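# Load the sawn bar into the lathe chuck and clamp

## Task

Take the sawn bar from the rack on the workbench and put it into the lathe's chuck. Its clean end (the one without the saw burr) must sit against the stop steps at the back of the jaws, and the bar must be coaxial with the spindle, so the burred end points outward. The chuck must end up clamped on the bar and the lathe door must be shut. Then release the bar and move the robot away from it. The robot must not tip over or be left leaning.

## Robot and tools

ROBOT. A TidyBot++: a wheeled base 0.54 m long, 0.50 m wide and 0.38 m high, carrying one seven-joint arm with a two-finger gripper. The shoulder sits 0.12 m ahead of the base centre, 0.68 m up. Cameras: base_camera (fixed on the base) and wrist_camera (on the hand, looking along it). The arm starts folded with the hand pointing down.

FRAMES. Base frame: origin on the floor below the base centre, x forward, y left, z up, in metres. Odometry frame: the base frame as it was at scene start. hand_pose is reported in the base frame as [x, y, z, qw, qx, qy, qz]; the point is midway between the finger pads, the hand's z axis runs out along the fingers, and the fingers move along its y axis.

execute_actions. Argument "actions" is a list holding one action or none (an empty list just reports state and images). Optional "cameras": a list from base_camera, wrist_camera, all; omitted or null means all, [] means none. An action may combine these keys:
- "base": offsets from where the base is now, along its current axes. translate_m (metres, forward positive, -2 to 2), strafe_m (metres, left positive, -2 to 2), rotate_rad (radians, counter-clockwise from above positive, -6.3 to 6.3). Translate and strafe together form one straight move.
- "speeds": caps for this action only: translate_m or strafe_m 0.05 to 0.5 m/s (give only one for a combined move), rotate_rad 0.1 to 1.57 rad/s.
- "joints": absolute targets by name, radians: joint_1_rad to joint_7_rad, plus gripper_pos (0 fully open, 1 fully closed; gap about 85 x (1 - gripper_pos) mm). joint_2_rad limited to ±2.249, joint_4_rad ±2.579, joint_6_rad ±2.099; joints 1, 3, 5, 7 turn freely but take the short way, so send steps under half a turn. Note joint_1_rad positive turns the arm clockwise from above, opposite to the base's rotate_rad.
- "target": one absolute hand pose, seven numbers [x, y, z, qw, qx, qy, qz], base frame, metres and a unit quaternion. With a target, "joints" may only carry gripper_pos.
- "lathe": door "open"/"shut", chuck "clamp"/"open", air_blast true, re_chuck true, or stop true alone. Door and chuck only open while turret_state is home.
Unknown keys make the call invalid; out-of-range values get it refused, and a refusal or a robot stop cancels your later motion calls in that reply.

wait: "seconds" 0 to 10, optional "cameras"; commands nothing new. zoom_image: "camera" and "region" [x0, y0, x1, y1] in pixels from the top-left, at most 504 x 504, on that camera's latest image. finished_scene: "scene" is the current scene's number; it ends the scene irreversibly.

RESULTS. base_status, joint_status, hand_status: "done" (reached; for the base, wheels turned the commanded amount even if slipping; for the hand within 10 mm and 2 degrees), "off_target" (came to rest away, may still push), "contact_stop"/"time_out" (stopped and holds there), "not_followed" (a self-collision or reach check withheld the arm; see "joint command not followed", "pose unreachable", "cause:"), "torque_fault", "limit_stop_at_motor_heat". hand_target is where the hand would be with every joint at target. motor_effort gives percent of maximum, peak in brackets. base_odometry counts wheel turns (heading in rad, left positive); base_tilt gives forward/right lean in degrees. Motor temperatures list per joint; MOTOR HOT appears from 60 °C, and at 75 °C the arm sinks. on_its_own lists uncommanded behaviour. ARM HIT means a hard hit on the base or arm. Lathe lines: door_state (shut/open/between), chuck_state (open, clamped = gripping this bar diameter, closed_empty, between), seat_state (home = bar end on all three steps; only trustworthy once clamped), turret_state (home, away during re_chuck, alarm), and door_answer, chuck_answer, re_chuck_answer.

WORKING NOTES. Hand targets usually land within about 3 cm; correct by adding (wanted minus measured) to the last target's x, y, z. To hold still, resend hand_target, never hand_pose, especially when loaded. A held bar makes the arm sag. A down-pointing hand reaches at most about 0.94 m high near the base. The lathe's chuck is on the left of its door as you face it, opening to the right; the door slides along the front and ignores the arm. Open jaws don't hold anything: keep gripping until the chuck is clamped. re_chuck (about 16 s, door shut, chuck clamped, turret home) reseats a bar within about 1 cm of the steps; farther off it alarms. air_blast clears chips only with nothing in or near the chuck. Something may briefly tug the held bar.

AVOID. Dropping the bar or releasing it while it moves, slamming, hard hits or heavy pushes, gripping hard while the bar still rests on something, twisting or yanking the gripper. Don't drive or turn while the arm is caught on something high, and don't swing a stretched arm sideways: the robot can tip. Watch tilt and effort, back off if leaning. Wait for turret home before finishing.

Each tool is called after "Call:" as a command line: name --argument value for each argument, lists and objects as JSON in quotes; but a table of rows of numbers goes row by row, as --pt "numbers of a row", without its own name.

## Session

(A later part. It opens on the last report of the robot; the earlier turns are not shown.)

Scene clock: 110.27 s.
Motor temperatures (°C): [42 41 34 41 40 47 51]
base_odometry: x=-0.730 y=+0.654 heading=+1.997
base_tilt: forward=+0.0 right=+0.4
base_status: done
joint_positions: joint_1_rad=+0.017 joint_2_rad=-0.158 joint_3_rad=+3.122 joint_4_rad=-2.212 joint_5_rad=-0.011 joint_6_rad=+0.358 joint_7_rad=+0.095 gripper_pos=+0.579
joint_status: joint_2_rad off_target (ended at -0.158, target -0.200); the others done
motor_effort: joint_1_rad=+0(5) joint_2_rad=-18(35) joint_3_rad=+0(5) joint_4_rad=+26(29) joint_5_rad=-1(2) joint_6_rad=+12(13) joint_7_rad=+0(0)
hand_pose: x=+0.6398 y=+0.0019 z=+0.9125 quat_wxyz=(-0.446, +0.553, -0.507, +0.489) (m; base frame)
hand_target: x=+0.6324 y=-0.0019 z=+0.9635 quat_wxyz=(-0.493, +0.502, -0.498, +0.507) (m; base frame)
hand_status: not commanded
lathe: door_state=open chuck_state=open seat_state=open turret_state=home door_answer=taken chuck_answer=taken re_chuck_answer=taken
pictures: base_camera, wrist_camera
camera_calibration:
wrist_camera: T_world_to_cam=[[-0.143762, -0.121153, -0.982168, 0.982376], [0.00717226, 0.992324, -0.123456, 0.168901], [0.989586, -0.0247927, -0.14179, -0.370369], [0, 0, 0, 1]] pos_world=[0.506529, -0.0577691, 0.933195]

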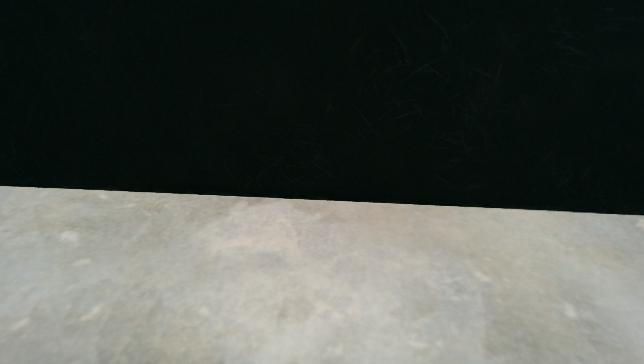

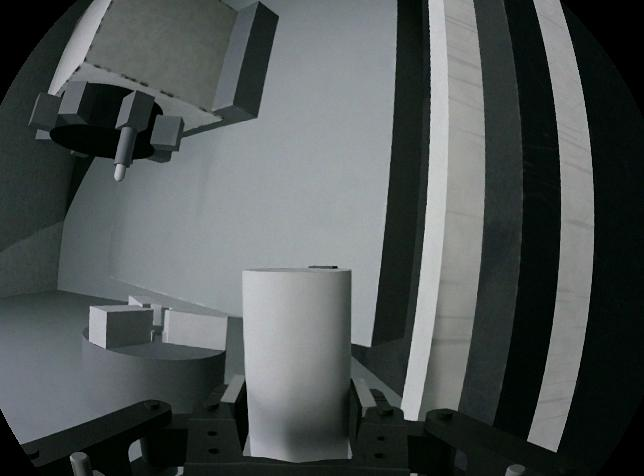

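Call:
execute_actions --actions '[{"joints": {"joint_1_rad": 0.0, "joint_2_rad": -0.33, "joint_4_rad": -1.836, "joint_6_rad": 0.046, "joint_7_rad": -0.09}}]' --cameras '["wrist_camera"]'

Call:
zoom_image --camera "wrist_camera" --region '[150, 230, 450, 476]'

Scene clock: 118.13 s.
Motor temperatures (°C): [42 41 34 41 40 47 51]
base_odometry: x=-0.730 y=+0.654 heading=+1.997
base_tilt: forward=+0.0 right=+0.5
base_status: not commanded
joint_positions: joint_1_rad=+0.017 joint_2_rad=-0.298 joint_3_rad=+3.122 joint_4_rad=-1.865 joint_5_rad=-0.011 joint_6_rad=+0.072 joint_7_rad=-0.022 gripper_pos=+0.579
joint_status: all done
motor_effort: joint_1_rad=+0(1) joint_2_rad=-15(20) joint_3_rad=+1(2) joint_4_rad=+28(29) joint_5_rad=-2(2) joint_6_rad=+13(14) joint_7_rad=+0(1)
hand_pose: x=+0.6199 y=+0.0044 z=+1.1088 quat_wxyz=(-0.526, +0.474, -0.487, +0.511) (m; base frame)
hand_target: x=+0.6055 y=+0.0111 z=+1.1345 quat_wxyz=(-0.557, +0.451, -0.491, +0.495) (m; base frame)
hand_status: not commanded
lathe: door_state=open chuck_state=open seat_state=open turret_state=home door_answer=taken chuck_answer=taken re_chuck_answer=taken
pictures: wrist_camera
camera_calibration:
wrist_camera: T_world_to_cam=[[0.0559991, -0.00624694, -0.998411, 1.06625], [0.0195103, 0.999796, -0.00516131, 0.0519967], [0.99824, -0.0191903, 0.0561095, -0.547614], [0, 0, 0, 1]] pos_world=[0.485927, -0.0558342, 1.09555]

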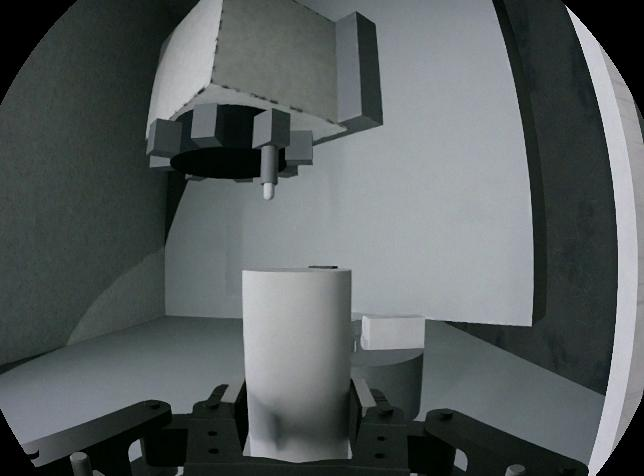

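Scaled by 1.680.

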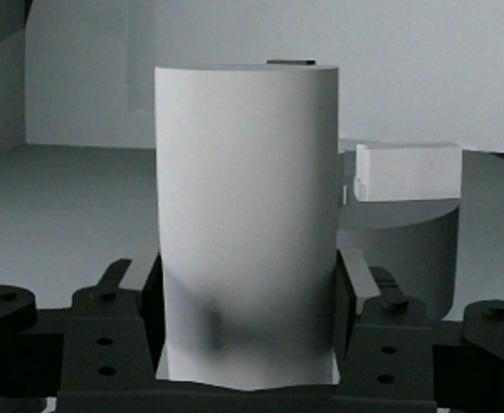

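Call:
zoom_image --camera "wrist_camera" --region '[340, 290, 440, 430]'

Scaled by 3.600.

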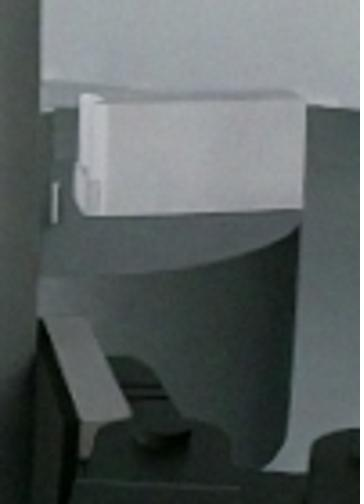

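Call:
execute_actions --actions '[{"base": {"translate_m": -1.105, "strafe_m": -0.317, "rotate_rad": 2.996}, "speeds": {"rotate_rad": 1.0}, "joints": {"joint_1_rad": 0.02, "joint_6_rad": -1.5, "joint_7_rad": 1.59}}]' --cameras '[]'

Call:
execute_actions --actions '[{"base": {"translate_m": 0.46}, "joints": {"joint_1_rad": 0.02, "joint_2_rad": 0.10, "joint_4_rad": -0.95, "joint_6_rad": -2.0, "joint_7_rad": 1.65}}]' --cameras '["wrist_camera"]'

Scene clock: 143.13 s.
Motor temperatures (°C): [41 41 34 41 40 47 51]
base_odometry: x=+0.016 y=-0.221 heading=-1.290
base_tilt: forward=+0.0 right=+0.5
base_status: done
joint_positions: joint_1_rad=+0.017 joint_2_rad=-0.302 joint_3_rad=+3.124 joint_4_rad=-1.855 joint_5_rad=-0.010 joint_6_rad=-1.455 joint_7_rad=+1.526 gripper_pos=+0.579
joint_status: all done
motor_effort: joint_1_rad=+0(2) joint_2_rad=-7(19) joint_3_rad=+1(4) joint_4_rad=+21(29) joint_5_rad=-2(4) joint_6_rad=+2(13) joint_7_rad=+0(2)
hand_pose: x=+0.3497 y=+0.0052 z=+0.7806 quat_wxyz=(-0.004, +0.997, -0.022, +0.067) (m; base frame)
hand_target: x=+0.3383 y=+0.0063 z=+0.7917 quat_wxyz=(-0.005, +0.998, +0.008, +0.068) (m; base frame)
hand_status: not commanded
lathe: door_state=open chuck_state=open seat_state=open turret_state=home door_answer=taken chuck_answer=taken re_chuck_answer=taken
pictures: none
No camera images: "cameras" was empty.

Scene clock: 145.60 s.
Motor temperatures (°C): [41 41 34 41 40 47 51]
base_odometry: x=+0.143 y=-0.664 heading=-1.290
base_tilt: forward=+0.0 right=+0.5
base_status: done
joint_positions: joint_1_rad=+0.017 joint_2_rad=+0.100 joint_3_rad=+3.124 joint_4_rad=-0.973 joint_5_rad=-0.010 joint_6_rad=-1.953 joint_7_rad=+1.583 gripper_pos=+0.579
joint_status: all done
motor_effort: joint_1_rad=+0(1) joint_2_rad=-21(24) joint_3_rad=+0(2) joint_4_rad=+19(23) joint_5_rad=-2(2) joint_6_rad=+1(4) joint_7_rad=+0(1)
hand_pose: x=+0.4728 y=+0.0043 z=+0.9414 quat_wxyz=(-0.005, +0.998, +0.009, +0.058) (m; base frame)
hand_target: x=+0.4619 y=+0.0045 z=+0.9470 quat_wxyz=(-0.006, +0.998, +0.042, +0.046) (m; base frame)
hand_status: not commanded
lathe: door_state=open chuck_state=open seat_state=open turret_state=home door_answer=taken chuck_answer=taken re_chuck_answer=taken
pictures: wrist_camera
camera_calibration:
wrist_camera: T_world_to_cam=[[0.0487775, -0.998706, 0.0143624, -0.0384222], [-0.989416, -0.0502813, -0.136119, 0.658949], [0.136665, -0.00757083, -0.990588, 1.0013], [0, 0, 0, 1]] pos_world=[0.517005, 0.00234097, 1.08213]

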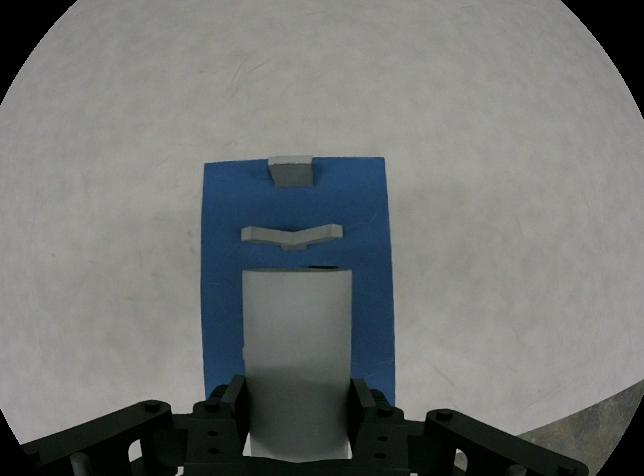

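Call:
execute_actions --actions '[{"base": {"translate_m": 0.035, "strafe_m": 0.006}, "speeds": {"translate_m": 0.1}, "joints": {"joint_1_rad": 0.02, "joint_2_rad": 0.17, "joint_4_rad": -0.99, "joint_6_rad": -1.9, "joint_7_rad": 1.69}}]' --cameras '["wrist_camera"]'

Scene clock: 151.07 s.
Motor temperatures (°C): [41 41 34 40 40 47 51]
base_odometry: x=+0.159 y=-0.696 heading=-1.290
base_tilt: forward=+0.1 right=+0.6
base_status: done
joint_positions: joint_1_rad=+0.017 joint_2_rad=+0.186 joint_3_rad=+3.124 joint_4_rad=-0.996 joint_5_rad=-0.010 joint_6_rad=-1.920 joint_7_rad=+1.623 gripper_pos=+0.579
joint_status: all done
motor_effort: joint_1_rad=+0(1) joint_2_rad=-26(30) joint_3_rad=+0(1) joint_4_rad=+19(20) joint_5_rad=-2(2) joint_6_rad=+1(4) joint_7_rad=+0(1)
hand_pose: x=+0.4998 y=+0.0040 z=+0.9034 quat_wxyz=(-0.006, +0.999, +0.029, +0.020) (m; base frame)
hand_target: x=+0.5036 y=+0.0043 z=+0.9119 quat_wxyz=(-0.007, +0.997, +0.061, +0.041) (m; base frame)
hand_status: not commanded
lathe: door_state=open chuck_state=open seat_state=open turret_state=home door_answer=taken chuck_answer=taken re_chuck_answer=taken
pictures: wrist_camera
camera_calibration:
wrist_camera: T_world_to_cam=[[0.089689, -0.995913, 0.0106267, -0.0565619], [-0.994083, -0.0901705, -0.0605638, 0.614646], [0.0612745, -0.00513194, -0.998108, 1.00446], [0, 0, 0, 1]] pos_world=[0.554534, 0.00424702, 1.04038]

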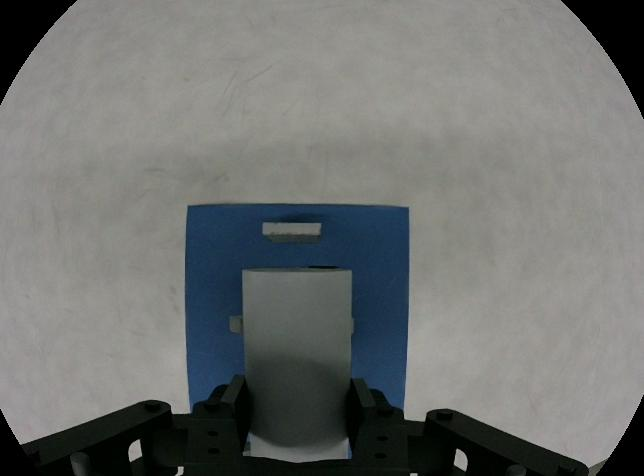

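Call:
execute_actions --actions '[{"base": {"strafe_m": 0.004}, "joints": {"joint_1_rad": 0.02, "joint_2_rad": 0.217, "joint_4_rad": -1.026, "joint_6_rad": -1.857, "joint_7_rad": 1.69}}]' --cameras '["wrist_camera"]'

Scene clock: 154.43 s.
Motor temperatures (°C): [41 41 34 40 40 47 51]
base_odometry: x=+0.162 y=-0.695 heading=-1.290
base_tilt: forward=+0.0 right=+0.4
base_status: done
joint_positions: joint_1_rad=+0.017 joint_2_rad=+0.218 joint_3_rad=+3.124 joint_4_rad=-1.028 joint_5_rad=-0.010 joint_6_rad=-1.897 joint_7_rad=+1.623 gripper_pos=+0.579
joint_status: all done
motor_effort: joint_1_rad=+0(3) joint_2_rad=-26(28) joint_3_rad=+0(2) joint_4_rad=+19(20) joint_5_rad=-2(3) joint_6_rad=+0(1) joint_7_rad=+0(1)
hand_pose: x=+0.5071 y=+0.0038 z=+0.8819 quat_wxyz=(-0.007, +1.000, +0.028, +0.000) (m; base frame)
hand_target: x=+0.5200 y=+0.0042 z=+0.8830 quat_wxyz=(-0.009, +0.998, +0.060, +0.021) (m; base frame)
hand_status: not commanded
lathe: door_state=open chuck_state=open seat_state=open turret_state=home door_answer=taken chuck_answer=taken re_chuck_answer=taken
pictures: wrist_camera
camera_calibration:
wrist_camera: T_world_to_cam=[[0.0895083, -0.995965, 0.00645616, -0.0534116], [-0.995769, -0.0896223, -0.0203086, 0.58593], [0.0208053, -0.00461105, -0.999773, 1.00456], [0, 0, 0, 1]] pos_world=[0.567332, 0.0039484, 1.01658]

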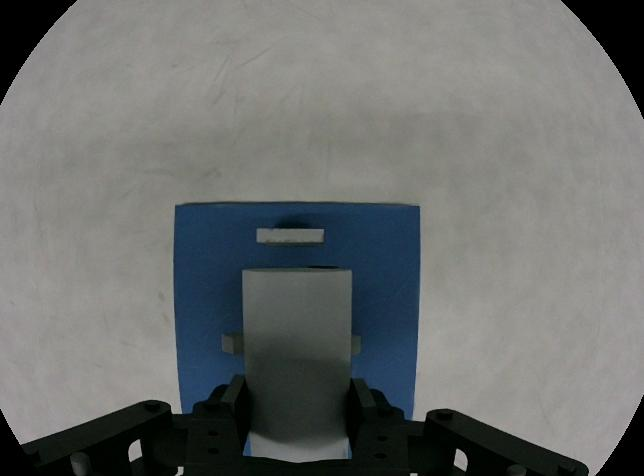

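Call:
execute_actions --actions '[{"base": {"strafe_m": 0.005, "translate_m": 0.005}, "joints": {"joint_1_rad": 0.02, "joint_2_rad": 0.223, "joint_4_rad": -1.04, "joint_6_rad": -1.83, "joint_7_rad": 1.69}}]' --cameras '["wrist_camera"]'

Scene clock: 157.23 s.
Motor temperatures (°C): [41 41 34 40 40 47 51]
base_odometry: x=+0.169 y=-0.698 heading=-1.290
base_tilt: forward=+0.0 right=+0.4
base_status: done
joint_positions: joint_1_rad=+0.017 joint_2_rad=+0.223 joint_3_rad=+3.124 joint_4_rad=-1.041 joint_5_rad=-0.010 joint_6_rad=-1.871 joint_7_rad=+1.624 gripper_pos=+0.579
joint_status: all done
motor_effort: joint_1_rad=+0(3) joint_2_rad=-25(30) joint_3_rad=+1(2) joint_4_rad=+18(19) joint_5_rad=-2(3) joint_6_rad=+0(2) joint_7_rad=+0(1)
hand_pose: x=+0.5136 y=+0.0037 z=+0.8761 quat_wxyz=(-0.007, +1.000, +0.028, +0.004) (m; base frame)
hand_target: x=+0.5266 y=+0.0042 z=+0.8766 quat_wxyz=(-0.008, +0.998, +0.060, +0.025) (m; base frame)
hand_status: not commanded
lathe: door_state=open chuck_state=open seat_state=open turret_state=home door_answer=taken chuck_answer=taken re_chuck_answer=taken
pictures: wrist_camera
camera_calibration:
wrist_camera: T_world_to_cam=[[0.089207, -0.995988, 0.00708256, -0.0544392], [-0.995573, -0.0893768, -0.0290953, 0.599926], [0.0296116, -0.00445569, -0.999552, 0.993852], [0, 0, 0, 1]] pos_world=[0.572697, 0.00382697, 1.01125]

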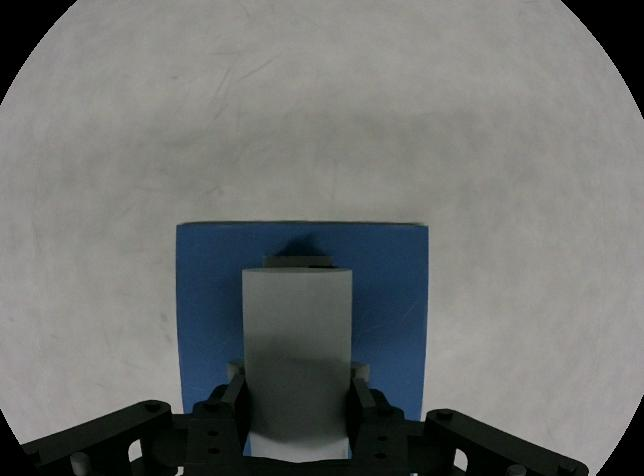

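Call:
execute_actions --actions '[{"joints": {"joint_1_rad": 0.02, "joint_2_rad": 0.215, "joint_4_rad": -1.068, "joint_6_rad": -1.816, "joint_7_rad": 1.69}}]' --cameras '["wrist_camera"]'

Scene clock: 159.80 s.
Motor temperatures (°C): [41 41 34 40 40 47 51]
base_odometry: x=+0.169 y=-0.698 heading=-1.290
base_tilt: forward=+0.0 right=+0.4
base_status: not commanded
joint_positions: joint_1_rad=+0.017 joint_2_rad=+0.216 joint_3_rad=+3.124 joint_4_rad=-1.054 joint_5_rad=-0.010 joint_6_rad=-1.859 joint_7_rad=+1.624 gripper_pos=+0.579
joint_status: all done
motor_effort: joint_1_rad=+0(1) joint_2_rad=-22(25) joint_3_rad=+0(1) joint_4_rad=+16(19) joint_5_rad=-2(2) joint_6_rad=+1(2) joint_7_rad=+0(2)
hand_pose: x=+0.5132 y=+0.0037 z=+0.8745 quat_wxyz=(-0.007, +1.000, +0.028, +0.006) (m; base frame)
hand_target: x=+0.5233 y=+0.0043 z=+0.8712 quat_wxyz=(-0.009, +0.998, +0.060, +0.022) (m; base frame)
hand_status: not commanded
lathe: door_state=open chuck_state=open seat_state=open turret_state=home door_answer=taken chuck_answer=taken re_chuck_answer=taken
pictures: wrist_camera
camera_calibration:
wrist_camera: T_world_to_cam=[[0.0892452, -0.995981, 0.00756642, -0.0547865], [-0.995421, -0.089451, -0.0336841, 0.60341], [0.0342256, -0.00452562, -0.999404, 0.989751], [0, 0, 0, 1]] pos_world=[0.571662, 0.00388857, 1.0099]

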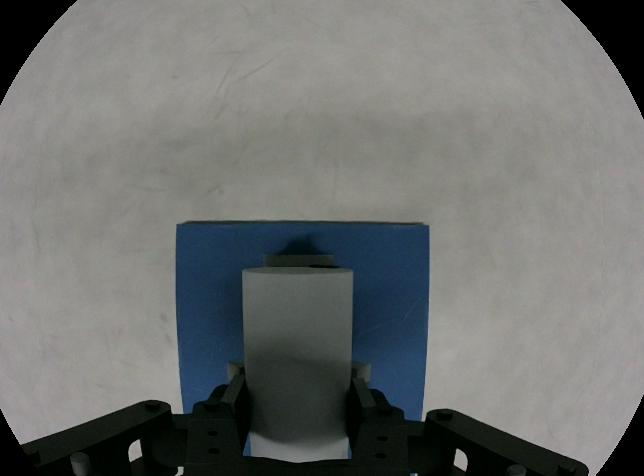

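Call:
execute_actions --actions '[{"joints": {"joint_1_rad": 0.02, "joint_2_rad": 0.210, "joint_4_rad": -1.07, "joint_6_rad": -1.85, "joint_7_rad": 1.69}}]' --cameras '["wrist_camera"]'

Scene clock: 161.33 s.
Motor temperatures (°C): [41 41 34 40 40 47 51]
base_odometry: x=+0.169 y=-0.698 heading=-1.290
base_tilt: forward=+0.1 right=+0.5
base_status: not commanded
joint_positions: joint_1_rad=+0.017 joint_2_rad=+0.216 joint_3_rad=+3.124 joint_4_rad=-1.055 joint_5_rad=-0.010 joint_6_rad=-1.860 joint_7_rad=+1.624 gripper_pos=+0.579
joint_status: all done
motor_effort: joint_1_rad=+0(1) joint_2_rad=-23(23) joint_3_rad=+0(1) joint_4_rad=+15(17) joint_5_rad=-1(2) joint_6_rad=-1(1) joint_7_rad=+0(1)
hand_pose: x=+0.5126 y=+0.0037 z=+0.8745 quat_wxyz=(-0.007, +1.000, +0.028, +0.005) (m; base frame)
hand_target: x=+0.5113 y=+0.0043 z=+0.8723 quat_wxyz=(-0.010, +0.998, +0.060, +0.006) (m; base frame)
hand_status: not commanded
lathe: door_state=open chuck_state=open seat_state=open turret_state=home door_answer=taken chuck_answer=taken re_chuck_answer=taken
pictures: wrist_camera
camera_calibration:
wrist_camera: T_world_to_cam=[[0.0892804, -0.995979, 0.00743169, -0.0546338], [-0.995472, -0.0894743, -0.0320763, 0.601432], [0.0326123, -0.00453426, -0.999458, 0.99067], [0, 0, 0, 1]] pos_world=[0.571279, 0.00389064, 1.00983]

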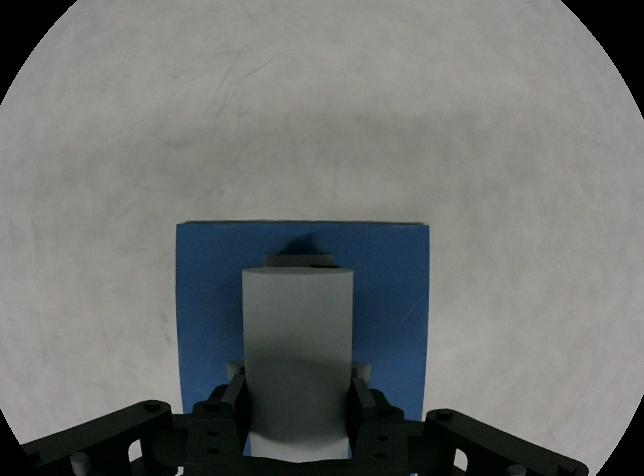

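Call:
execute_actions --actions '[{"joints": {"joint_1_rad": 0.02, "joint_2_rad": 0.195, "joint_4_rad": -1.03, "joint_6_rad": -1.89, "joint_7_rad": 1.69}}]' --cameras '[]'

Call:
execute_actions --actions '[{"base": {"translate_m": -0.006}, "joints": {"joint_1_rad": 0.02, "joint_2_rad": 0.207, "joint_4_rad": -1.055, "joint_6_rad": -1.87, "joint_7_rad": 1.69}}]' --cameras '["wrist_camera"]'

Scene clock: 163.57 s.
Motor temperatures (°C): [41 41 34 40 40 47 51]
base_odometry: x=+0.169 y=-0.698 heading=-1.290
base_tilt: forward=+0.1 right=+0.4
base_status: not commanded
joint_positions: joint_1_rad=+0.017 joint_2_rad=+0.216 joint_3_rad=+3.124 joint_4_rad=-1.047 joint_5_rad=-0.010 joint_6_rad=-1.875 joint_7_rad=+1.624 gripper_pos=+0.579
joint_status: all done
motor_effort: joint_1_rad=+0(1) joint_2_rad=-27(28) joint_3_rad=+0(1) joint_4_rad=+19(19) joint_5_rad=-2(2) joint_6_rad=+0(2) joint_7_rad=+0(1)
hand_pose: x=+0.5096 y=+0.0037 z=+0.8771 quat_wxyz=(-0.007, +1.000, +0.028, +0.002) (m; base frame)
hand_target: x=+0.5044 y=+0.0042 z=+0.8901 quat_wxyz=(-0.009, +0.998, +0.060, +0.014) (m; base frame)
hand_status: not commanded
lathe: door_state=open chuck_state=open seat_state=open turret_state=home door_answer=taken chuck_answer=taken re_chuck_answer=taken
pictures: none
No camera images: "cameras" was empty.

Scene clock: 164.17 s.
Motor temperatures (°C): [41 41 34 40 40 47 51]
base_odometry: x=+0.167 y=-0.693 heading=-1.290
base_tilt: forward=+0.1 right=+0.4
base_status: done
joint_positions: joint_1_rad=+0.017 joint_2_rad=+0.216 joint_3_rad=+3.124 joint_4_rad=-1.063 joint_5_rad=-0.010 joint_6_rad=-1.875 joint_7_rad=+1.624 gripper_pos=+0.579
joint_status: all done
motor_effort: joint_1_rad=+0(1) joint_2_rad=-26(30) joint_3_rad=+0(1) joint_4_rad=+19(20) joint_5_rad=-2(2) joint_6_rad=+0(1) joint_7_rad=+0(1)
hand_pose: x=+0.5064 y=+0.0037 z=+0.8719 quat_wxyz=(-0.007, +1.000, +0.028, -0.006) (m; base frame)
hand_target: x=+0.5078 y=+0.0043 z=+0.8780 quat_wxyz=(-0.010, +0.998, +0.060, +0.005) (m; base frame)
hand_status: not commanded
lathe: door_state=open chuck_state=open seat_state=open turret_state=home door_answer=taken chuck_answer=taken re_chuck_answer=taken
pictures: wrist_camera
camera_calibration:
wrist_camera: T_world_to_cam=[[0.0896551, -0.995958, 0.00542548, -0.0525062], [-0.995925, -0.0897027, -0.00927622, 0.575504], [0.00972541, -0.00457171, -0.999942, 1.00034], [0, 0, 0, 1]] pos_world=[0.568138, 0.00390355, 1.0059]

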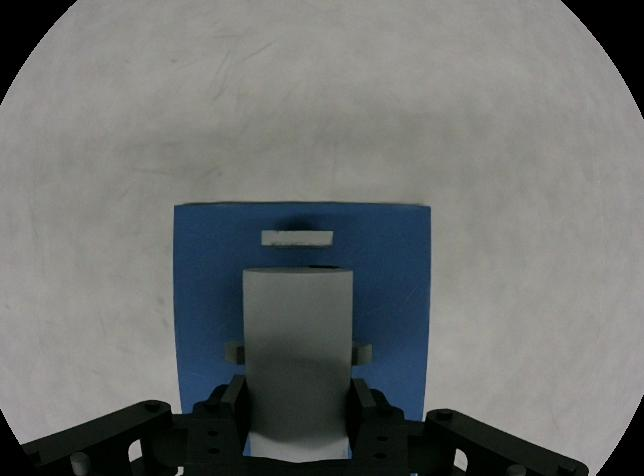

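Call:
execute_actions --actions '[{"joints": {"joint_1_rad": 0.02, "joint_2_rad": 0.212, "joint_4_rad": -1.078, "joint_6_rad": -1.855, "joint_7_rad": 1.69}}]' --cameras '["wrist_camera"]'

Scene clock: 166.27 s.
Motor temperatures (°C): [41 41 34 40 40 47 51]
base_odometry: x=+0.167 y=-0.693 heading=-1.290
base_tilt: forward=+0.0 right=+0.4
base_status: not commanded
joint_positions: joint_1_rad=+0.017 joint_2_rad=+0.216 joint_3_rad=+3.124 joint_4_rad=-1.079 joint_5_rad=-0.010 joint_6_rad=-1.873 joint_7_rad=+1.624 gripper_pos=+0.579
joint_status: all done
motor_effort: joint_1_rad=+0(1) joint_2_rad=-25(27) joint_3_rad=+1(1) joint_4_rad=+19(19) joint_5_rad=-1(2) joint_6_rad=+0(1) joint_7_rad=+0(1)
hand_pose: x=+0.5033 y=+0.0038 z=+0.8671 quat_wxyz=(-0.007, +0.999, +0.028, -0.013) (m; base frame)
hand_target: x=+0.5083 y=+0.0043 z=+0.8691 quat_wxyz=(-0.010, +0.998, +0.060, -0.001) (m; base frame)
hand_status: not commanded
lathe: door_state=open chuck_state=open seat_state=open turret_state=home door_answer=taken chuck_answer=taken re_chuck_answer=taken
pictures: wrist_camera
camera_calibration:
wrist_camera: T_world_to_cam=[[0.0897608, -0.995955, 0.0041292, -0.0511156], [-0.995952, -0.0897395, 0.00508833, 0.559977], [-0.0046972, -0.00456922, -0.999979, 1.00282], [0, 0, 0, 1]] pos_world=[0.567009, 0.00392529, 1.00016]

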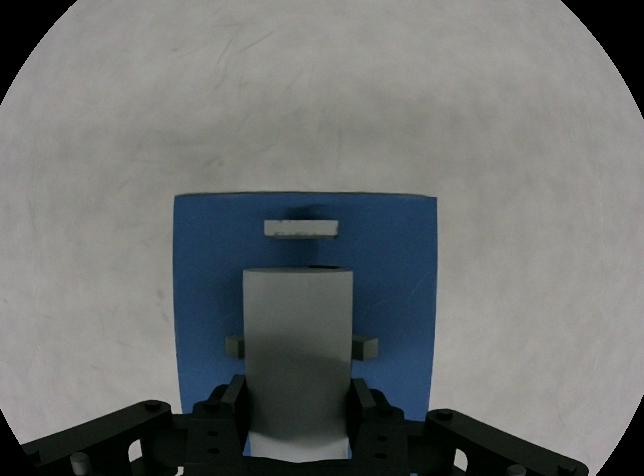

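Call:
execute_actions --actions '[{"joints": {"joint_1_rad": 0.02, "joint_2_rad": 0.230, "joint_4_rad": -1.085, "joint_6_rad": -1.825, "joint_7_rad": 1.69}}]' --cameras '["wrist_camera"]'

Scene clock: 168.00 s.
Motor temperatures (°C): [41 41 34 40 40 47 51]
base_odometry: x=+0.167 y=-0.693 heading=-1.290
base_tilt: forward=+0.0 right=+0.4
base_status: not commanded
joint_positions: joint_1_rad=+0.017 joint_2_rad=+0.217 joint_3_rad=+3.124 joint_4_rad=-1.080 joint_5_rad=-0.010 joint_6_rad=-1.864 joint_7_rad=+1.624 gripper_pos=+0.579
joint_status: all done
motor_effort: joint_1_rad=+0(1) joint_2_rad=-22(26) joint_3_rad=+0(2) joint_4_rad=+17(19) joint_5_rad=-1(2) joint_6_rad=+2(5) joint_7_rad=+1(1)
hand_pose: x=+0.5062 y=+0.0038 z=+0.8665 quat_wxyz=(-0.007, +1.000, +0.028, -0.009) (m; base frame)
hand_target: x=+0.5194 y=+0.0042 z=+0.8599 quat_wxyz=(-0.010, +0.998, +0.060, +0.001) (m; base frame)
hand_status: not commanded
lathe: door_state=open chuck_state=open seat_state=open turret_state=home door_answer=taken chuck_answer=taken re_chuck_answer=taken
pictures: wrist_camera
camera_calibration:
wrist_camera: T_world_to_cam=[[0.0896631, -0.995961, 0.00478525, -0.0518826], [-0.995967, -0.0896765, -0.00266901, 0.569573], [0.00308735, -0.00452664, -0.999985, 0.998329], [0, 0, 0, 1]] pos_world=[0.568845, 0.00392331, 1.00008]

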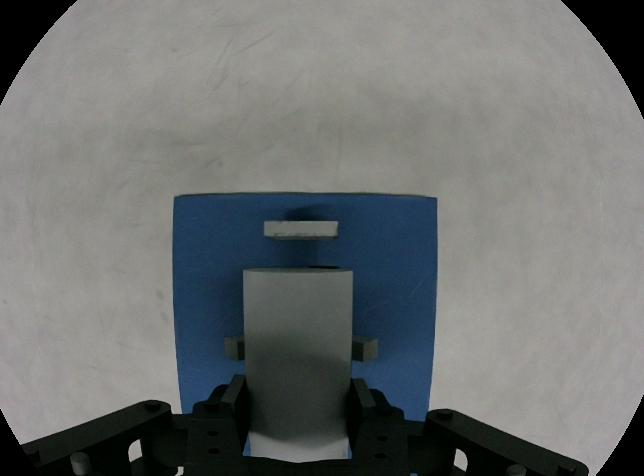

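Call:
execute_actions --actions '[{"joints": {"gripper_pos": 0.45}}]' --cameras '["wrist_camera"]'

Scene clock: 171.00 s.
Motor temperatures (°C): [41 41 34 40 40 47 51]
base_odometry: x=+0.167 y=-0.693 heading=-1.290
base_tilt: forward=+0.1 right=+0.5
base_status: not commanded
joint_positions: joint_1_rad=+0.017 joint_2_rad=+0.217 joint_3_rad=+3.124 joint_4_rad=-1.080 joint_5_rad=-0.010 joint_6_rad=-1.858 joint_7_rad=+1.626 gripper_pos=+0.450
joint_status: all done
motor_effort: joint_1_rad=+0(1) joint_2_rad=-23(26) joint_3_rad=+0(1) joint_4_rad=+17(18) joint_5_rad=-2(2) joint_6_rad=+0(3) joint_7_rad=+0(1)
hand_pose: x=+0.5078 y=+0.0038 z=+0.8664 quat_wxyz=(-0.007, +1.000, +0.029, -0.007) (m; base frame)
hand_target: x=+0.5194 y=+0.0042 z=+0.8599 quat_wxyz=(-0.010, +0.998, +0.060, +0.001) (m; base frame)
hand_status: not commanded
lathe: door_state=open chuck_state=open seat_state=open turret_state=home door_answer=taken chuck_answer=taken re_chuck_answer=taken
pictures: wrist_camera
camera_calibration:
wrist_camera: T_world_to_cam=[[0.0916322, -0.99578, 0.00515636, -0.0533387], [-0.995763, -0.0916686, -0.00732627, 0.575062], [0.00776802, -0.00446319, -0.99996, 0.995743], [0, 0, 0, 1]] pos_world=[0.569778, 0.0040458, 1.00019]

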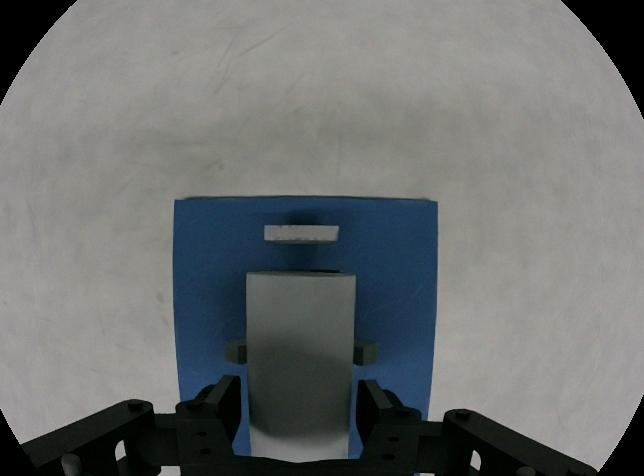

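Call:
execute_actions --actions '[{"joints": {"gripper_pos": 0.1, "joint_2_rad": 0.11, "joint_4_rad": -0.95, "joint_6_rad": -1.98}}]' --cameras '[]'

Call:
execute_actions --actions '[{"joints": {"joint_7_rad": 0.02}}]' --cameras '[]'

Call:
execute_actions --actions '[{"joints": {"joint_7_rad": -1.583, "joint_2_rad": 0.12, "joint_6_rad": -1.97, "gripper_pos": 0.0}}]' --cameras '["wrist_camera"]'

Scene clock: 174.50 s.
Motor temperatures (°C): [41 41 34 40 40 47 51]
base_odometry: x=+0.167 y=-0.693 heading=-1.290
base_tilt: forward=+0.1 right=+0.4
base_status: not commanded
joint_positions: joint_1_rad=+0.017 joint_2_rad=+0.107 joint_3_rad=+3.124 joint_4_rad=-0.953 joint_5_rad=-0.010 joint_6_rad=-1.939 joint_7_rad=+1.626 gripper_pos=+0.100
joint_status: all done
motor_effort: joint_1_rad=+0(0) joint_2_rad=-20(27) joint_3_rad=+1(1) joint_4_rad=+16(18) joint_5_rad=-2(2) joint_6_rad=+1(2) joint_7_rad=+0(0)
hand_pose: x=+0.4824 y=+0.0040 z=+0.9457 quat_wxyz=(-0.004, +0.997, +0.030, +0.071) (m; base frame)
hand_target: x=+0.4708 y=+0.0045 z=+0.9441 quat_wxyz=(-0.005, +0.997, +0.061, +0.051) (m; base frame)
hand_status: not commanded
lathe: door_state=open chuck_state=open seat_state=open turret_state=home door_answer=taken chuck_answer=taken re_chuck_answer=taken
pictures: none
No camera images: "cameras" was empty.

Scene clock: 176.70 s.
Motor temperatures (°C): [41 41 34 40 40 47 51]
base_odometry: x=+0.167 y=-0.693 heading=-1.290
base_tilt: forward=+0.1 right=+0.4
base_status: not commanded
joint_positions: joint_1_rad=+0.017 joint_2_rad=+0.107 joint_3_rad=+3.124 joint_4_rad=-0.953 joint_5_rad=-0.010 joint_6_rad=-1.939 joint_7_rad=+0.085 gripper_pos=+0.100
joint_status: all done
motor_effort: joint_1_rad=+0(0) joint_2_rad=-19(20) joint_3_rad=+0(1) joint_4_rad=+16(16) joint_5_rad=-2(2) joint_6_rad=+1(2) joint_7_rad=+0(2)
hand_pose: x=+0.4824 y=+0.0040 z=+0.9457 quat_wxyz=(-0.052, +0.736, -0.673, +0.049) (m; base frame)
hand_target: x=+0.4708 y=+0.0045 z=+0.9441 quat_wxyz=(-0.042, +0.715, -0.698, +0.030) (m; base frame)
hand_status: not commanded
lathe: door_state=open chuck_state=open seat_state=open turret_state=home door_answer=taken chuck_answer=taken re_chuck_answer=taken
pictures: none
No camera images: "cameras" was empty.

Scene clock: 178.83 s.
Motor temperatures (°C): [41 41 34 40 40 47 51]
base_odometry: x=+0.167 y=-0.693 heading=-1.290
base_tilt: forward=+0.1 right=+0.4
base_status: not commanded
joint_positions: joint_1_rad=+0.017 joint_2_rad=+0.107 joint_3_rad=+3.124 joint_4_rad=-0.953 joint_5_rad=-0.010 joint_6_rad=-1.939 joint_7_rad=-1.518 gripper_pos=+0.000
joint_status: all done
motor_effort: joint_1_rad=+0(0) joint_2_rad=-19(20) joint_3_rad=-1(1) joint_4_rad=+16(16) joint_5_rad=-2(2) joint_6_rad=+1(2) joint_7_rad=+0(2)
hand_pose: x=+0.4824 y=+0.0040 z=+0.9457 quat_wxyz=(-0.071, +0.029, -0.997, -0.004) (m; base frame)
hand_target: x=+0.4765 y=+0.0044 z=+0.9409 quat_wxyz=(-0.051, -0.004, -0.999, -0.009) (m; base frame)
hand_status: not commanded
lathe: door_state=open chuck_state=open seat_state=open turret_state=home door_answer=taken chuck_answer=taken re_chuck_answer=taken
pictures: wrist_camera
camera_calibration:
wrist_camera: T_world_to_cam=[[-0.0938728, 0.995415, 0.0183721, 0.0178302], [0.988291, 0.0909398, 0.122515, -0.530269], [0.120283, 0.0296578, -0.992297, 1.0136], [0, 0, 0, 1]] pos_world=[0.403816, 0.000412862, 1.07043]

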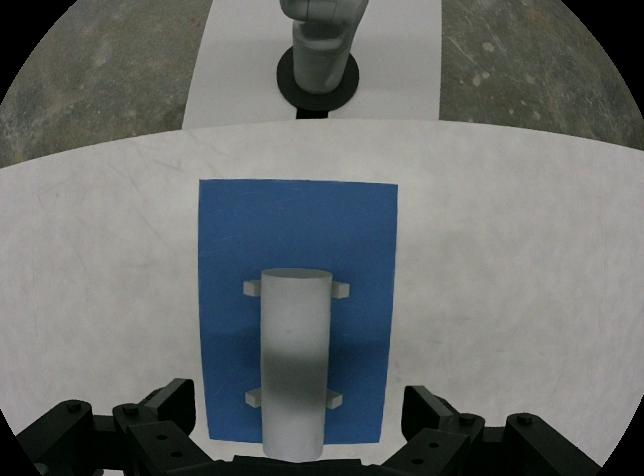

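Call:
execute_actions --actions '[{"joints": {"joint_2_rad": 0.202, "joint_4_rad": -1.09, "joint_6_rad": -1.81, "gripper_pos": 0.3}}]' --cameras '["wrist_camera"]'

Call:
zoom_image --camera "wrist_camera" --region '[180, 220, 420, 470]'

Scene clock: 182.03 s.
Motor temperatures (°C): [41 41 34 40 40 47 51]
base_odometry: x=+0.167 y=-0.693 heading=-1.290
base_tilt: forward=+0.0 right=+0.4
base_status: not commanded
joint_positions: joint_1_rad=+0.017 joint_2_rad=+0.193 joint_3_rad=+3.124 joint_4_rad=-1.082 joint_5_rad=-0.010 joint_6_rad=-1.853 joint_7_rad=-1.518 gripper_pos=+0.300
joint_status: all done
motor_effort: joint_1_rad=+0(0) joint_2_rad=-22(26) joint_3_rad=+1(1) joint_4_rad=+16(18) joint_5_rad=-2(2) joint_6_rad=+0(2) joint_7_rad=+0(0)
hand_pose: x=+0.5043 y=+0.0039 z=+0.8750 quat_wxyz=(-0.007, +0.028, -1.000, -0.006) (m; base frame)
hand_target: x=+0.5178 y=+0.0043 z=+0.8696 quat_wxyz=(-0.020, -0.006, -1.000, -0.010) (m; base frame)
hand_status: not commanded
lathe: door_state=open chuck_state=open seat_state=open turret_state=home door_answer=taken chuck_answer=taken re_chuck_answer=taken
pictures: wrist_camera
camera_calibration:
wrist_camera: T_world_to_cam=[[-0.0897212, 0.995448, 0.0321369, 0.00719216], [0.995923, 0.0899728, -0.00646959, -0.434204], [-0.00933159, 0.0314254, -0.999463, 1.01247], [0, 0, 0, 1]] pos_world=[0.442527, 0.0000897496, 1.00889]

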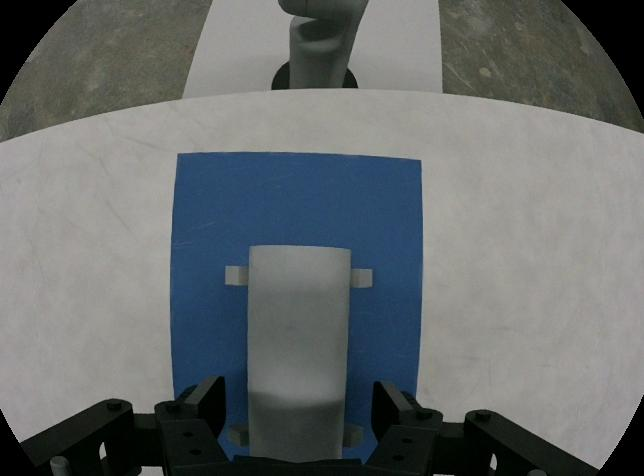

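Scaled by 2.016.

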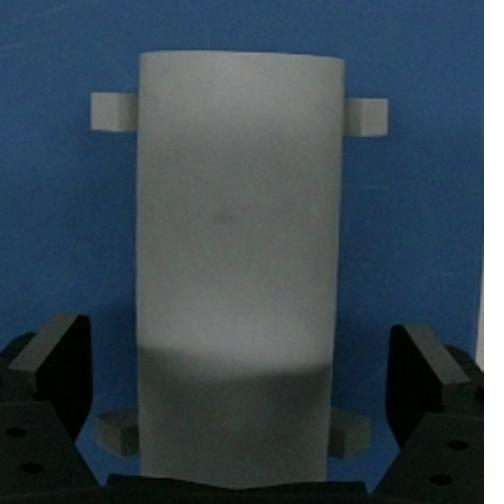

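Call:
execute_actions --actions '[{"joints": {"joint_2_rad": 0.218, "joint_4_rad": -1.10, "joint_6_rad": -1.825, "joint_7_rad": -1.62}}]' --cameras '["wrist_camera"]'

Scene clock: 185.73 s.
Motor temperatures (°C): [41 41 34 40 40 47 51]
base_odometry: x=+0.167 y=-0.693 heading=-1.290
base_tilt: forward=+0.1 right=+0.4
base_status: not commanded
joint_positions: joint_1_rad=+0.017 joint_2_rad=+0.198 joint_3_rad=+3.124 joint_4_rad=-1.089 joint_5_rad=-0.010 joint_6_rad=-1.853 joint_7_rad=-1.559 gripper_pos=+0.300
joint_status: all done
motor_effort: joint_1_rad=+0(0) joint_2_rad=-22(24) joint_3_rad=+0(1) joint_4_rad=+17(17) joint_5_rad=-2(2) joint_6_rad=+0(1) joint_7_rad=+0(1)
hand_pose: x=+0.5037 y=+0.0038 z=+0.8711 quat_wxyz=(-0.001, +0.007, -1.000, -0.007) (m; base frame)
hand_target: x=+0.5137 y=+0.0043 z=+0.8601 quat_wxyz=(+0.001, -0.024, -1.000, -0.010) (m; base frame)
hand_status: not commanded
lathe: door_state=open chuck_state=open seat_state=open turret_state=home door_answer=taken chuck_answer=taken re_chuck_answer=taken
pictures: wrist_camera
camera_calibration:
wrist_camera: T_world_to_cam=[[-0.0481993, 0.998281, 0.0333317, -0.0146983], [0.998637, 0.0488325, -0.0184507, -0.424361], [-0.0200467, 0.0323969, -0.999274, 1.01384], [0, 0, 0, 1]] pos_world=[0.443398, 0.00255054, 1.00576]

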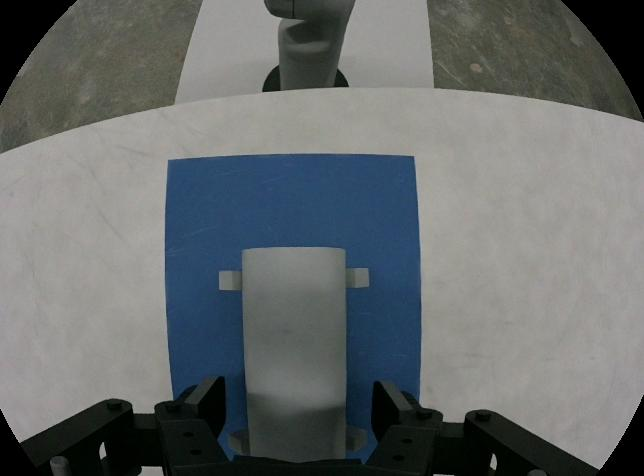

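Call:
execute_actions --actions '[{"joints": {"gripper_pos": 0.75, "joint_2_rad": 0.235, "joint_4_rad": -1.10, "joint_6_rad": -1.815}}]' --cameras '["wrist_camera"]'

Scene clock: 193.27 s.
Motor temperatures (°C): [41 41 34 40 40 47 51]
base_odometry: x=+0.167 y=-0.693 heading=-1.290
base_tilt: forward=+0.1 right=+0.5
base_status: not commanded
joint_positions: joint_1_rad=+0.017 joint_2_rad=+0.207 joint_3_rad=+3.124 joint_4_rad=-1.088 joint_5_rad=-0.010 joint_6_rad=-1.853 joint_7_rad=-1.559 gripper_pos=+0.581
joint_status: gripper_pos off_target (ended at +0.581, target +0.750); the others done
motor_effort: joint_1_rad=+1(1) joint_2_rad=-19(23) joint_3_rad=+1(2) joint_4_rad=+14(18) joint_5_rad=-2(2) joint_6_rad=+2(4) joint_7_rad=-2(2)
hand_pose: x=+0.5058 y=+0.0038 z=+0.8682 quat_wxyz=(+0.003, +0.007, -1.000, -0.007) (m; base frame)
hand_target: x=+0.5198 y=+0.0042 z=+0.8533 quat_wxyz=(+0.004, -0.025, -1.000, -0.010) (m; base frame)
hand_status: not commanded
lathe: door_state=open chuck_state=open seat_state=open turret_state=home door_answer=taken chuck_answer=taken re_chuck_answer=taken
pictures: wrist_camera
camera_calibration:
wrist_camera: T_world_to_cam=[[-0.047749, 0.998287, 0.0338048, -0.0150934], [0.998502, 0.0486096, -0.0251102, -0.420724], [-0.0267104, 0.0325552, -0.999113, 1.01415], [0, 0, 0, 1]] pos_world=[0.446461, 0.00250311, 1.00319]

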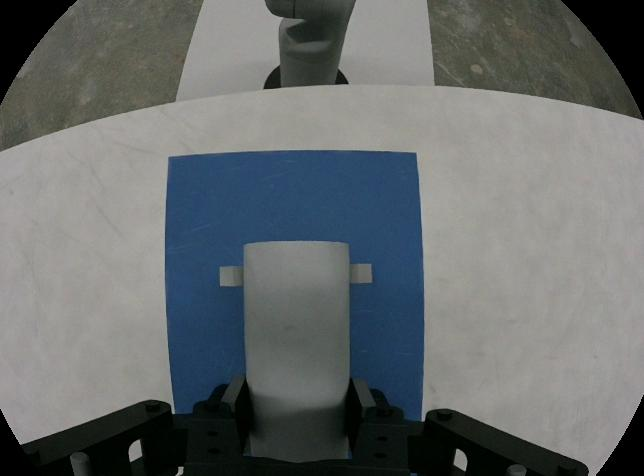

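Call:
execute_actions --actions '[{"joints": {"gripper_pos": 0.9, "joint_2_rad": 0.19, "joint_4_rad": -1.02, "joint_6_rad": -1.92}}]' --cameras '["wrist_camera"]'

Call:
zoom_image --camera "wrist_camera" --region '[200, 200, 400, 350]'

Scene clock: 194.80 s.
Motor temperatures (°C): [41 41 34 40 40 47 51]
base_odometry: x=+0.167 y=-0.693 heading=-1.290
base_tilt: forward=+0.0 right=+0.4
base_status: not commanded
joint_positions: joint_1_rad=+0.017 joint_2_rad=+0.207 joint_3_rad=+3.124 joint_4_rad=-1.040 joint_5_rad=-0.010 joint_6_rad=-1.880 joint_7_rad=-1.564 gripper_pos=+0.581
joint_status: gripper_pos off_target (ended at +0.581, target +0.900); the others done
motor_effort: joint_1_rad=+0(1) joint_2_rad=-25(27) joint_3_rad=+0(1) joint_4_rad=+19(20) joint_5_rad=-2(2) joint_6_rad=+0(4) joint_7_rad=+0(2)
hand_pose: x=+0.5080 y=+0.0037 z=+0.8826 quat_wxyz=(-0.008, +0.005, -1.000, -0.007) (m; base frame)
hand_target: x=+0.4960 y=+0.0042 z=+0.8948 quat_wxyz=(-0.006, -0.024, -1.000, -0.010) (m; base frame)
hand_status: not commanded
lathe: door_state=open chuck_state=open seat_state=open turret_state=home door_answer=taken chuck_answer=taken re_chuck_answer=taken
pictures: wrist_camera
camera_calibration:
wrist_camera: T_world_to_cam=[[-0.0438847, 0.998498, 0.0328094, -0.0164832], [0.999019, 0.0440539, -0.00445237, -0.440988], [-0.00589107, 0.0325818, -0.999452, 1.01831], [0, 0, 0, 1]] pos_world=[0.445831, 0.00270717, 1.01633]

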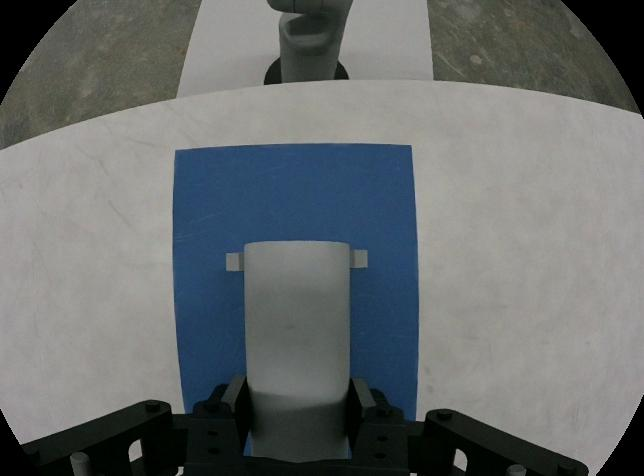

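Scaled by 2.520.

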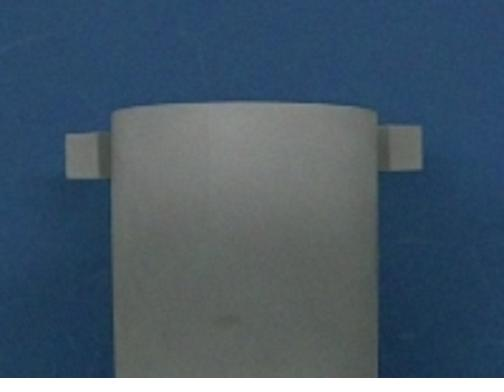

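Call:
execute_actions --actions '[{"joints": {"gripper_pos": 1.0, "joint_2_rad": 0.10, "joint_4_rad": -0.93, "joint_6_rad": -2.05}}]' --cameras '["wrist_camera", "base_camera"]'

Scene clock: 197.83 s.
Motor temperatures (°C): [41 41 34 40 40 47 51]
base_odometry: x=+0.167 y=-0.693 heading=-1.290
base_tilt: forward=+0.0 right=+0.5
base_status: not commanded
joint_positions: joint_1_rad=+0.017 joint_2_rad=+0.112 joint_3_rad=+3.124 joint_4_rad=-0.947 joint_5_rad=-0.010 joint_6_rad=-2.002 joint_7_rad=-1.564 gripper_pos=+0.581
joint_status: gripper_pos off_target (ended at +0.581, target +1.000); the others done
motor_effort: joint_1_rad=+0(0) joint_2_rad=-21(30) joint_3_rad=+0(1) joint_4_rad=+18(21) joint_5_rad=-2(2) joint_6_rad=+1(2) joint_7_rad=+0(0)
hand_pose: x=+0.4648 y=+0.0039 z=+0.9439 quat_wxyz=(-0.040, +0.006, -0.999, -0.005) (m; base frame)
hand_target: x=+0.4495 y=+0.0044 z=+0.9517 quat_wxyz=(-0.031, -0.022, -0.999, -0.009) (m; base frame)
hand_status: not commanded
lathe: door_state=open chuck_state=open seat_state=open turret_state=home door_answer=taken chuck_answer=taken re_chuck_answer=taken
pictures: base_camera, wrist_camera
camera_calibration:
wrist_camera: T_world_to_cam=[[-0.0470964, 0.998507, 0.0276566, -0.0141914], [0.99711, 0.0453421, 0.0609565, -0.458438], [0.0596115, 0.0304475, -0.997757, 1.04726], [0, 0, 0, 1]] pos_world=[0.394015, 0.00307013, 1.07325]

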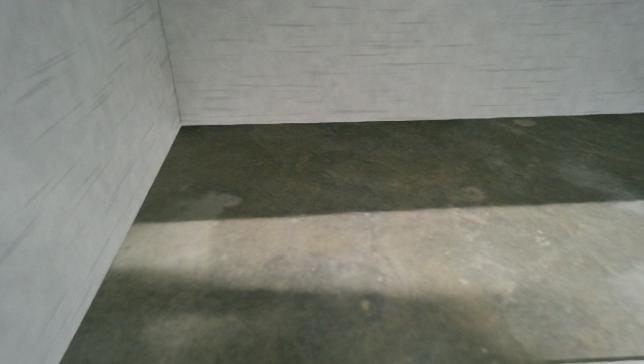

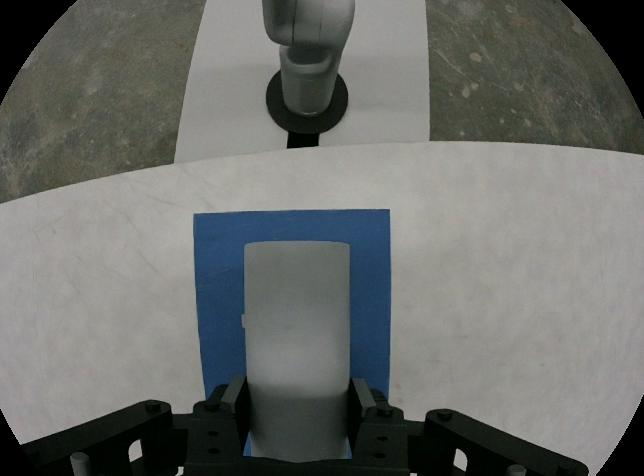

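Call:
execute_actions --actions '[{"base": {"translate_m": -0.5}, "joints": {"joint_6_rad": -1.3}}]' --cameras '["wrist_camera"]'

Call:
zoom_image --camera "wrist_camera" --region '[200, 200, 400, 350]'

Scene clock: 201.20 s.
Motor temperatures (°C): [41 41 34 40 40 47 51]
base_odometry: x=+0.029 y=-0.212 heading=-1.291
base_tilt: forward=+0.0 right=+0.5
base_status: done
joint_positions: joint_1_rad=+0.017 joint_2_rad=+0.112 joint_3_rad=+3.124 joint_4_rad=-0.947 joint_5_rad=-0.010 joint_6_rad=-1.358 joint_7_rad=-1.564 gripper_pos=+0.581
joint_status: all done
motor_effort: joint_1_rad=+0(1) joint_2_rad=-26(29) joint_3_rad=+0(1) joint_4_rad=+23(23) joint_5_rad=-2(2) joint_6_rad=+8(9) joint_7_rad=+0(0)
hand_pose: x=+0.6462 y=+0.0040 z=+1.0209 quat_wxyz=(-0.355, +0.004, -0.935, -0.005) (m; base frame)
hand_target: x=+0.6561 y=+0.0039 z=+1.0481 quat_wxyz=(-0.394, -0.023, -0.918, -0.018) (m; base frame)
hand_status: not commanded
lathe: door_state=open chuck_state=open seat_state=open turret_state=home door_answer=taken chuck_answer=taken re_chuck_answer=taken
pictures: wrist_camera
camera_calibration:
wrist_camera: T_world_to_cam=[[-0.0488239, 0.998807, -0.000668552, 0.0220989], [0.761133, 0.0376393, 0.647503, -1.09027], [0.646756, 0.0311048, -0.762062, 0.493293], [0, 0, 0, 1]] pos_world=[0.511881, 0.00362071, 1.08189]

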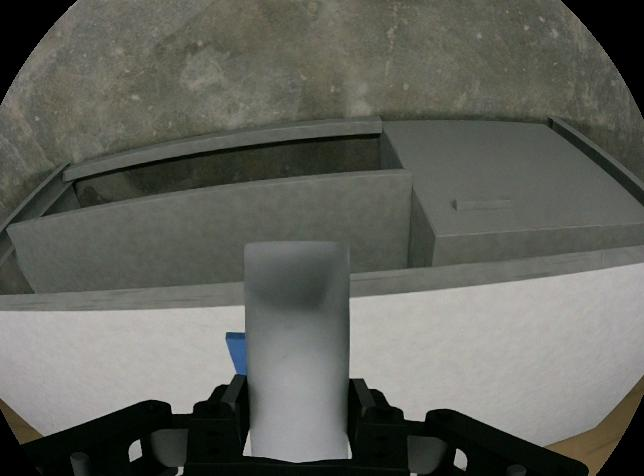

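Scaled by 2.520.

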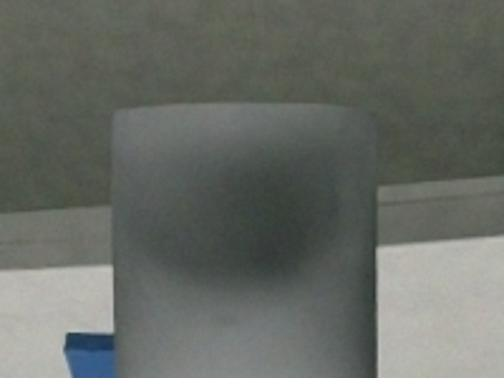

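Call:
execute_actions --actions '[{"base": {"translate_m": -1.0567, "strafe_m": -0.3861, "rotate_rad": -2.995}, "speeds": {"rotate_rad": 1.0}, "joints": {"joint_1_rad": 0.0, "joint_2_rad": -0.2, "joint_4_rad": -2.2, "joint_6_rad": 0.43, "joint_7_rad": -3.2}}]'

Scene clock: 207.83 s.
Motor temperatures (°C): [41 41 34 40 40 47 51]
base_odometry: x=-0.635 y=+0.697 heading=+1.998
base_tilt: forward=+0.0 right=+0.5
base_status: done
joint_positions: joint_1_rad=+0.002 joint_2_rad=-0.158 joint_3_rad=+3.123 joint_4_rad=-2.211 joint_5_rad=-0.011 joint_6_rad=+0.357 joint_7_rad=-3.133 gripper_pos=+0.581
joint_status: joint_2_rad off_target (ended at -0.158, target -0.200); the others done
motor_effort: joint_1_rad=+0(5) joint_2_rad=-18(32) joint_3_rad=+0(4) joint_4_rad=+26(28) joint_5_rad=-2(3) joint_6_rad=+13(13) joint_7_rad=+0(2)
hand_pose: x=+0.6398 y=+0.0094 z=+0.9127 quat_wxyz=(-0.465, -0.526, -0.534, -0.470) (m; base frame)
hand_target: x=+0.6323 y=+0.0084 z=+0.9635 quat_wxyz=(-0.480, -0.515, -0.484, -0.520) (m; base frame)
hand_status: not commanded
lathe: door_state=open chuck_state=open seat_state=open turret_state=home door_answer=taken chuck_answer=taken re_chuck_answer=taken
pictures: base_camera, wrist_camera
camera_calibration:
wrist_camera: T_world_to_cam=[[0.104094, 0.0364688, 0.993899, -0.980158], [0.036771, -0.998785, 0.032797, 0.0186383], [0.993888, 0.0331327, -0.105308, -0.406693], [0, 0, 0, 1]] pos_world=[0.50555, 0.0678357, 0.930738]

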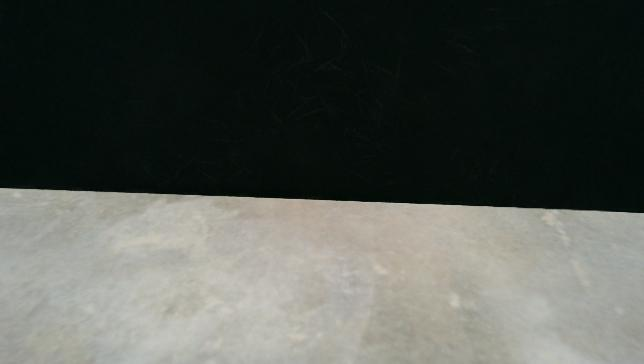

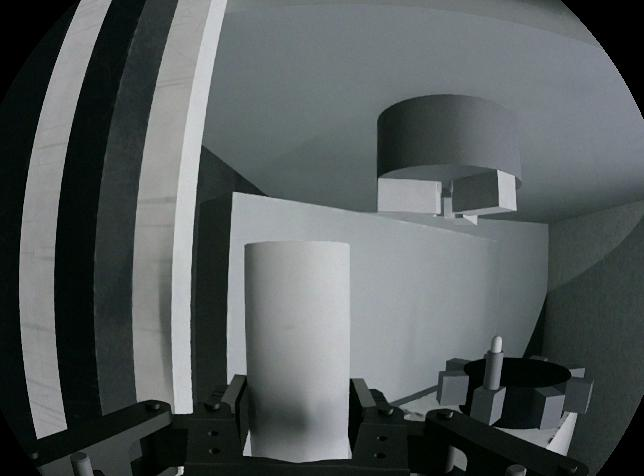

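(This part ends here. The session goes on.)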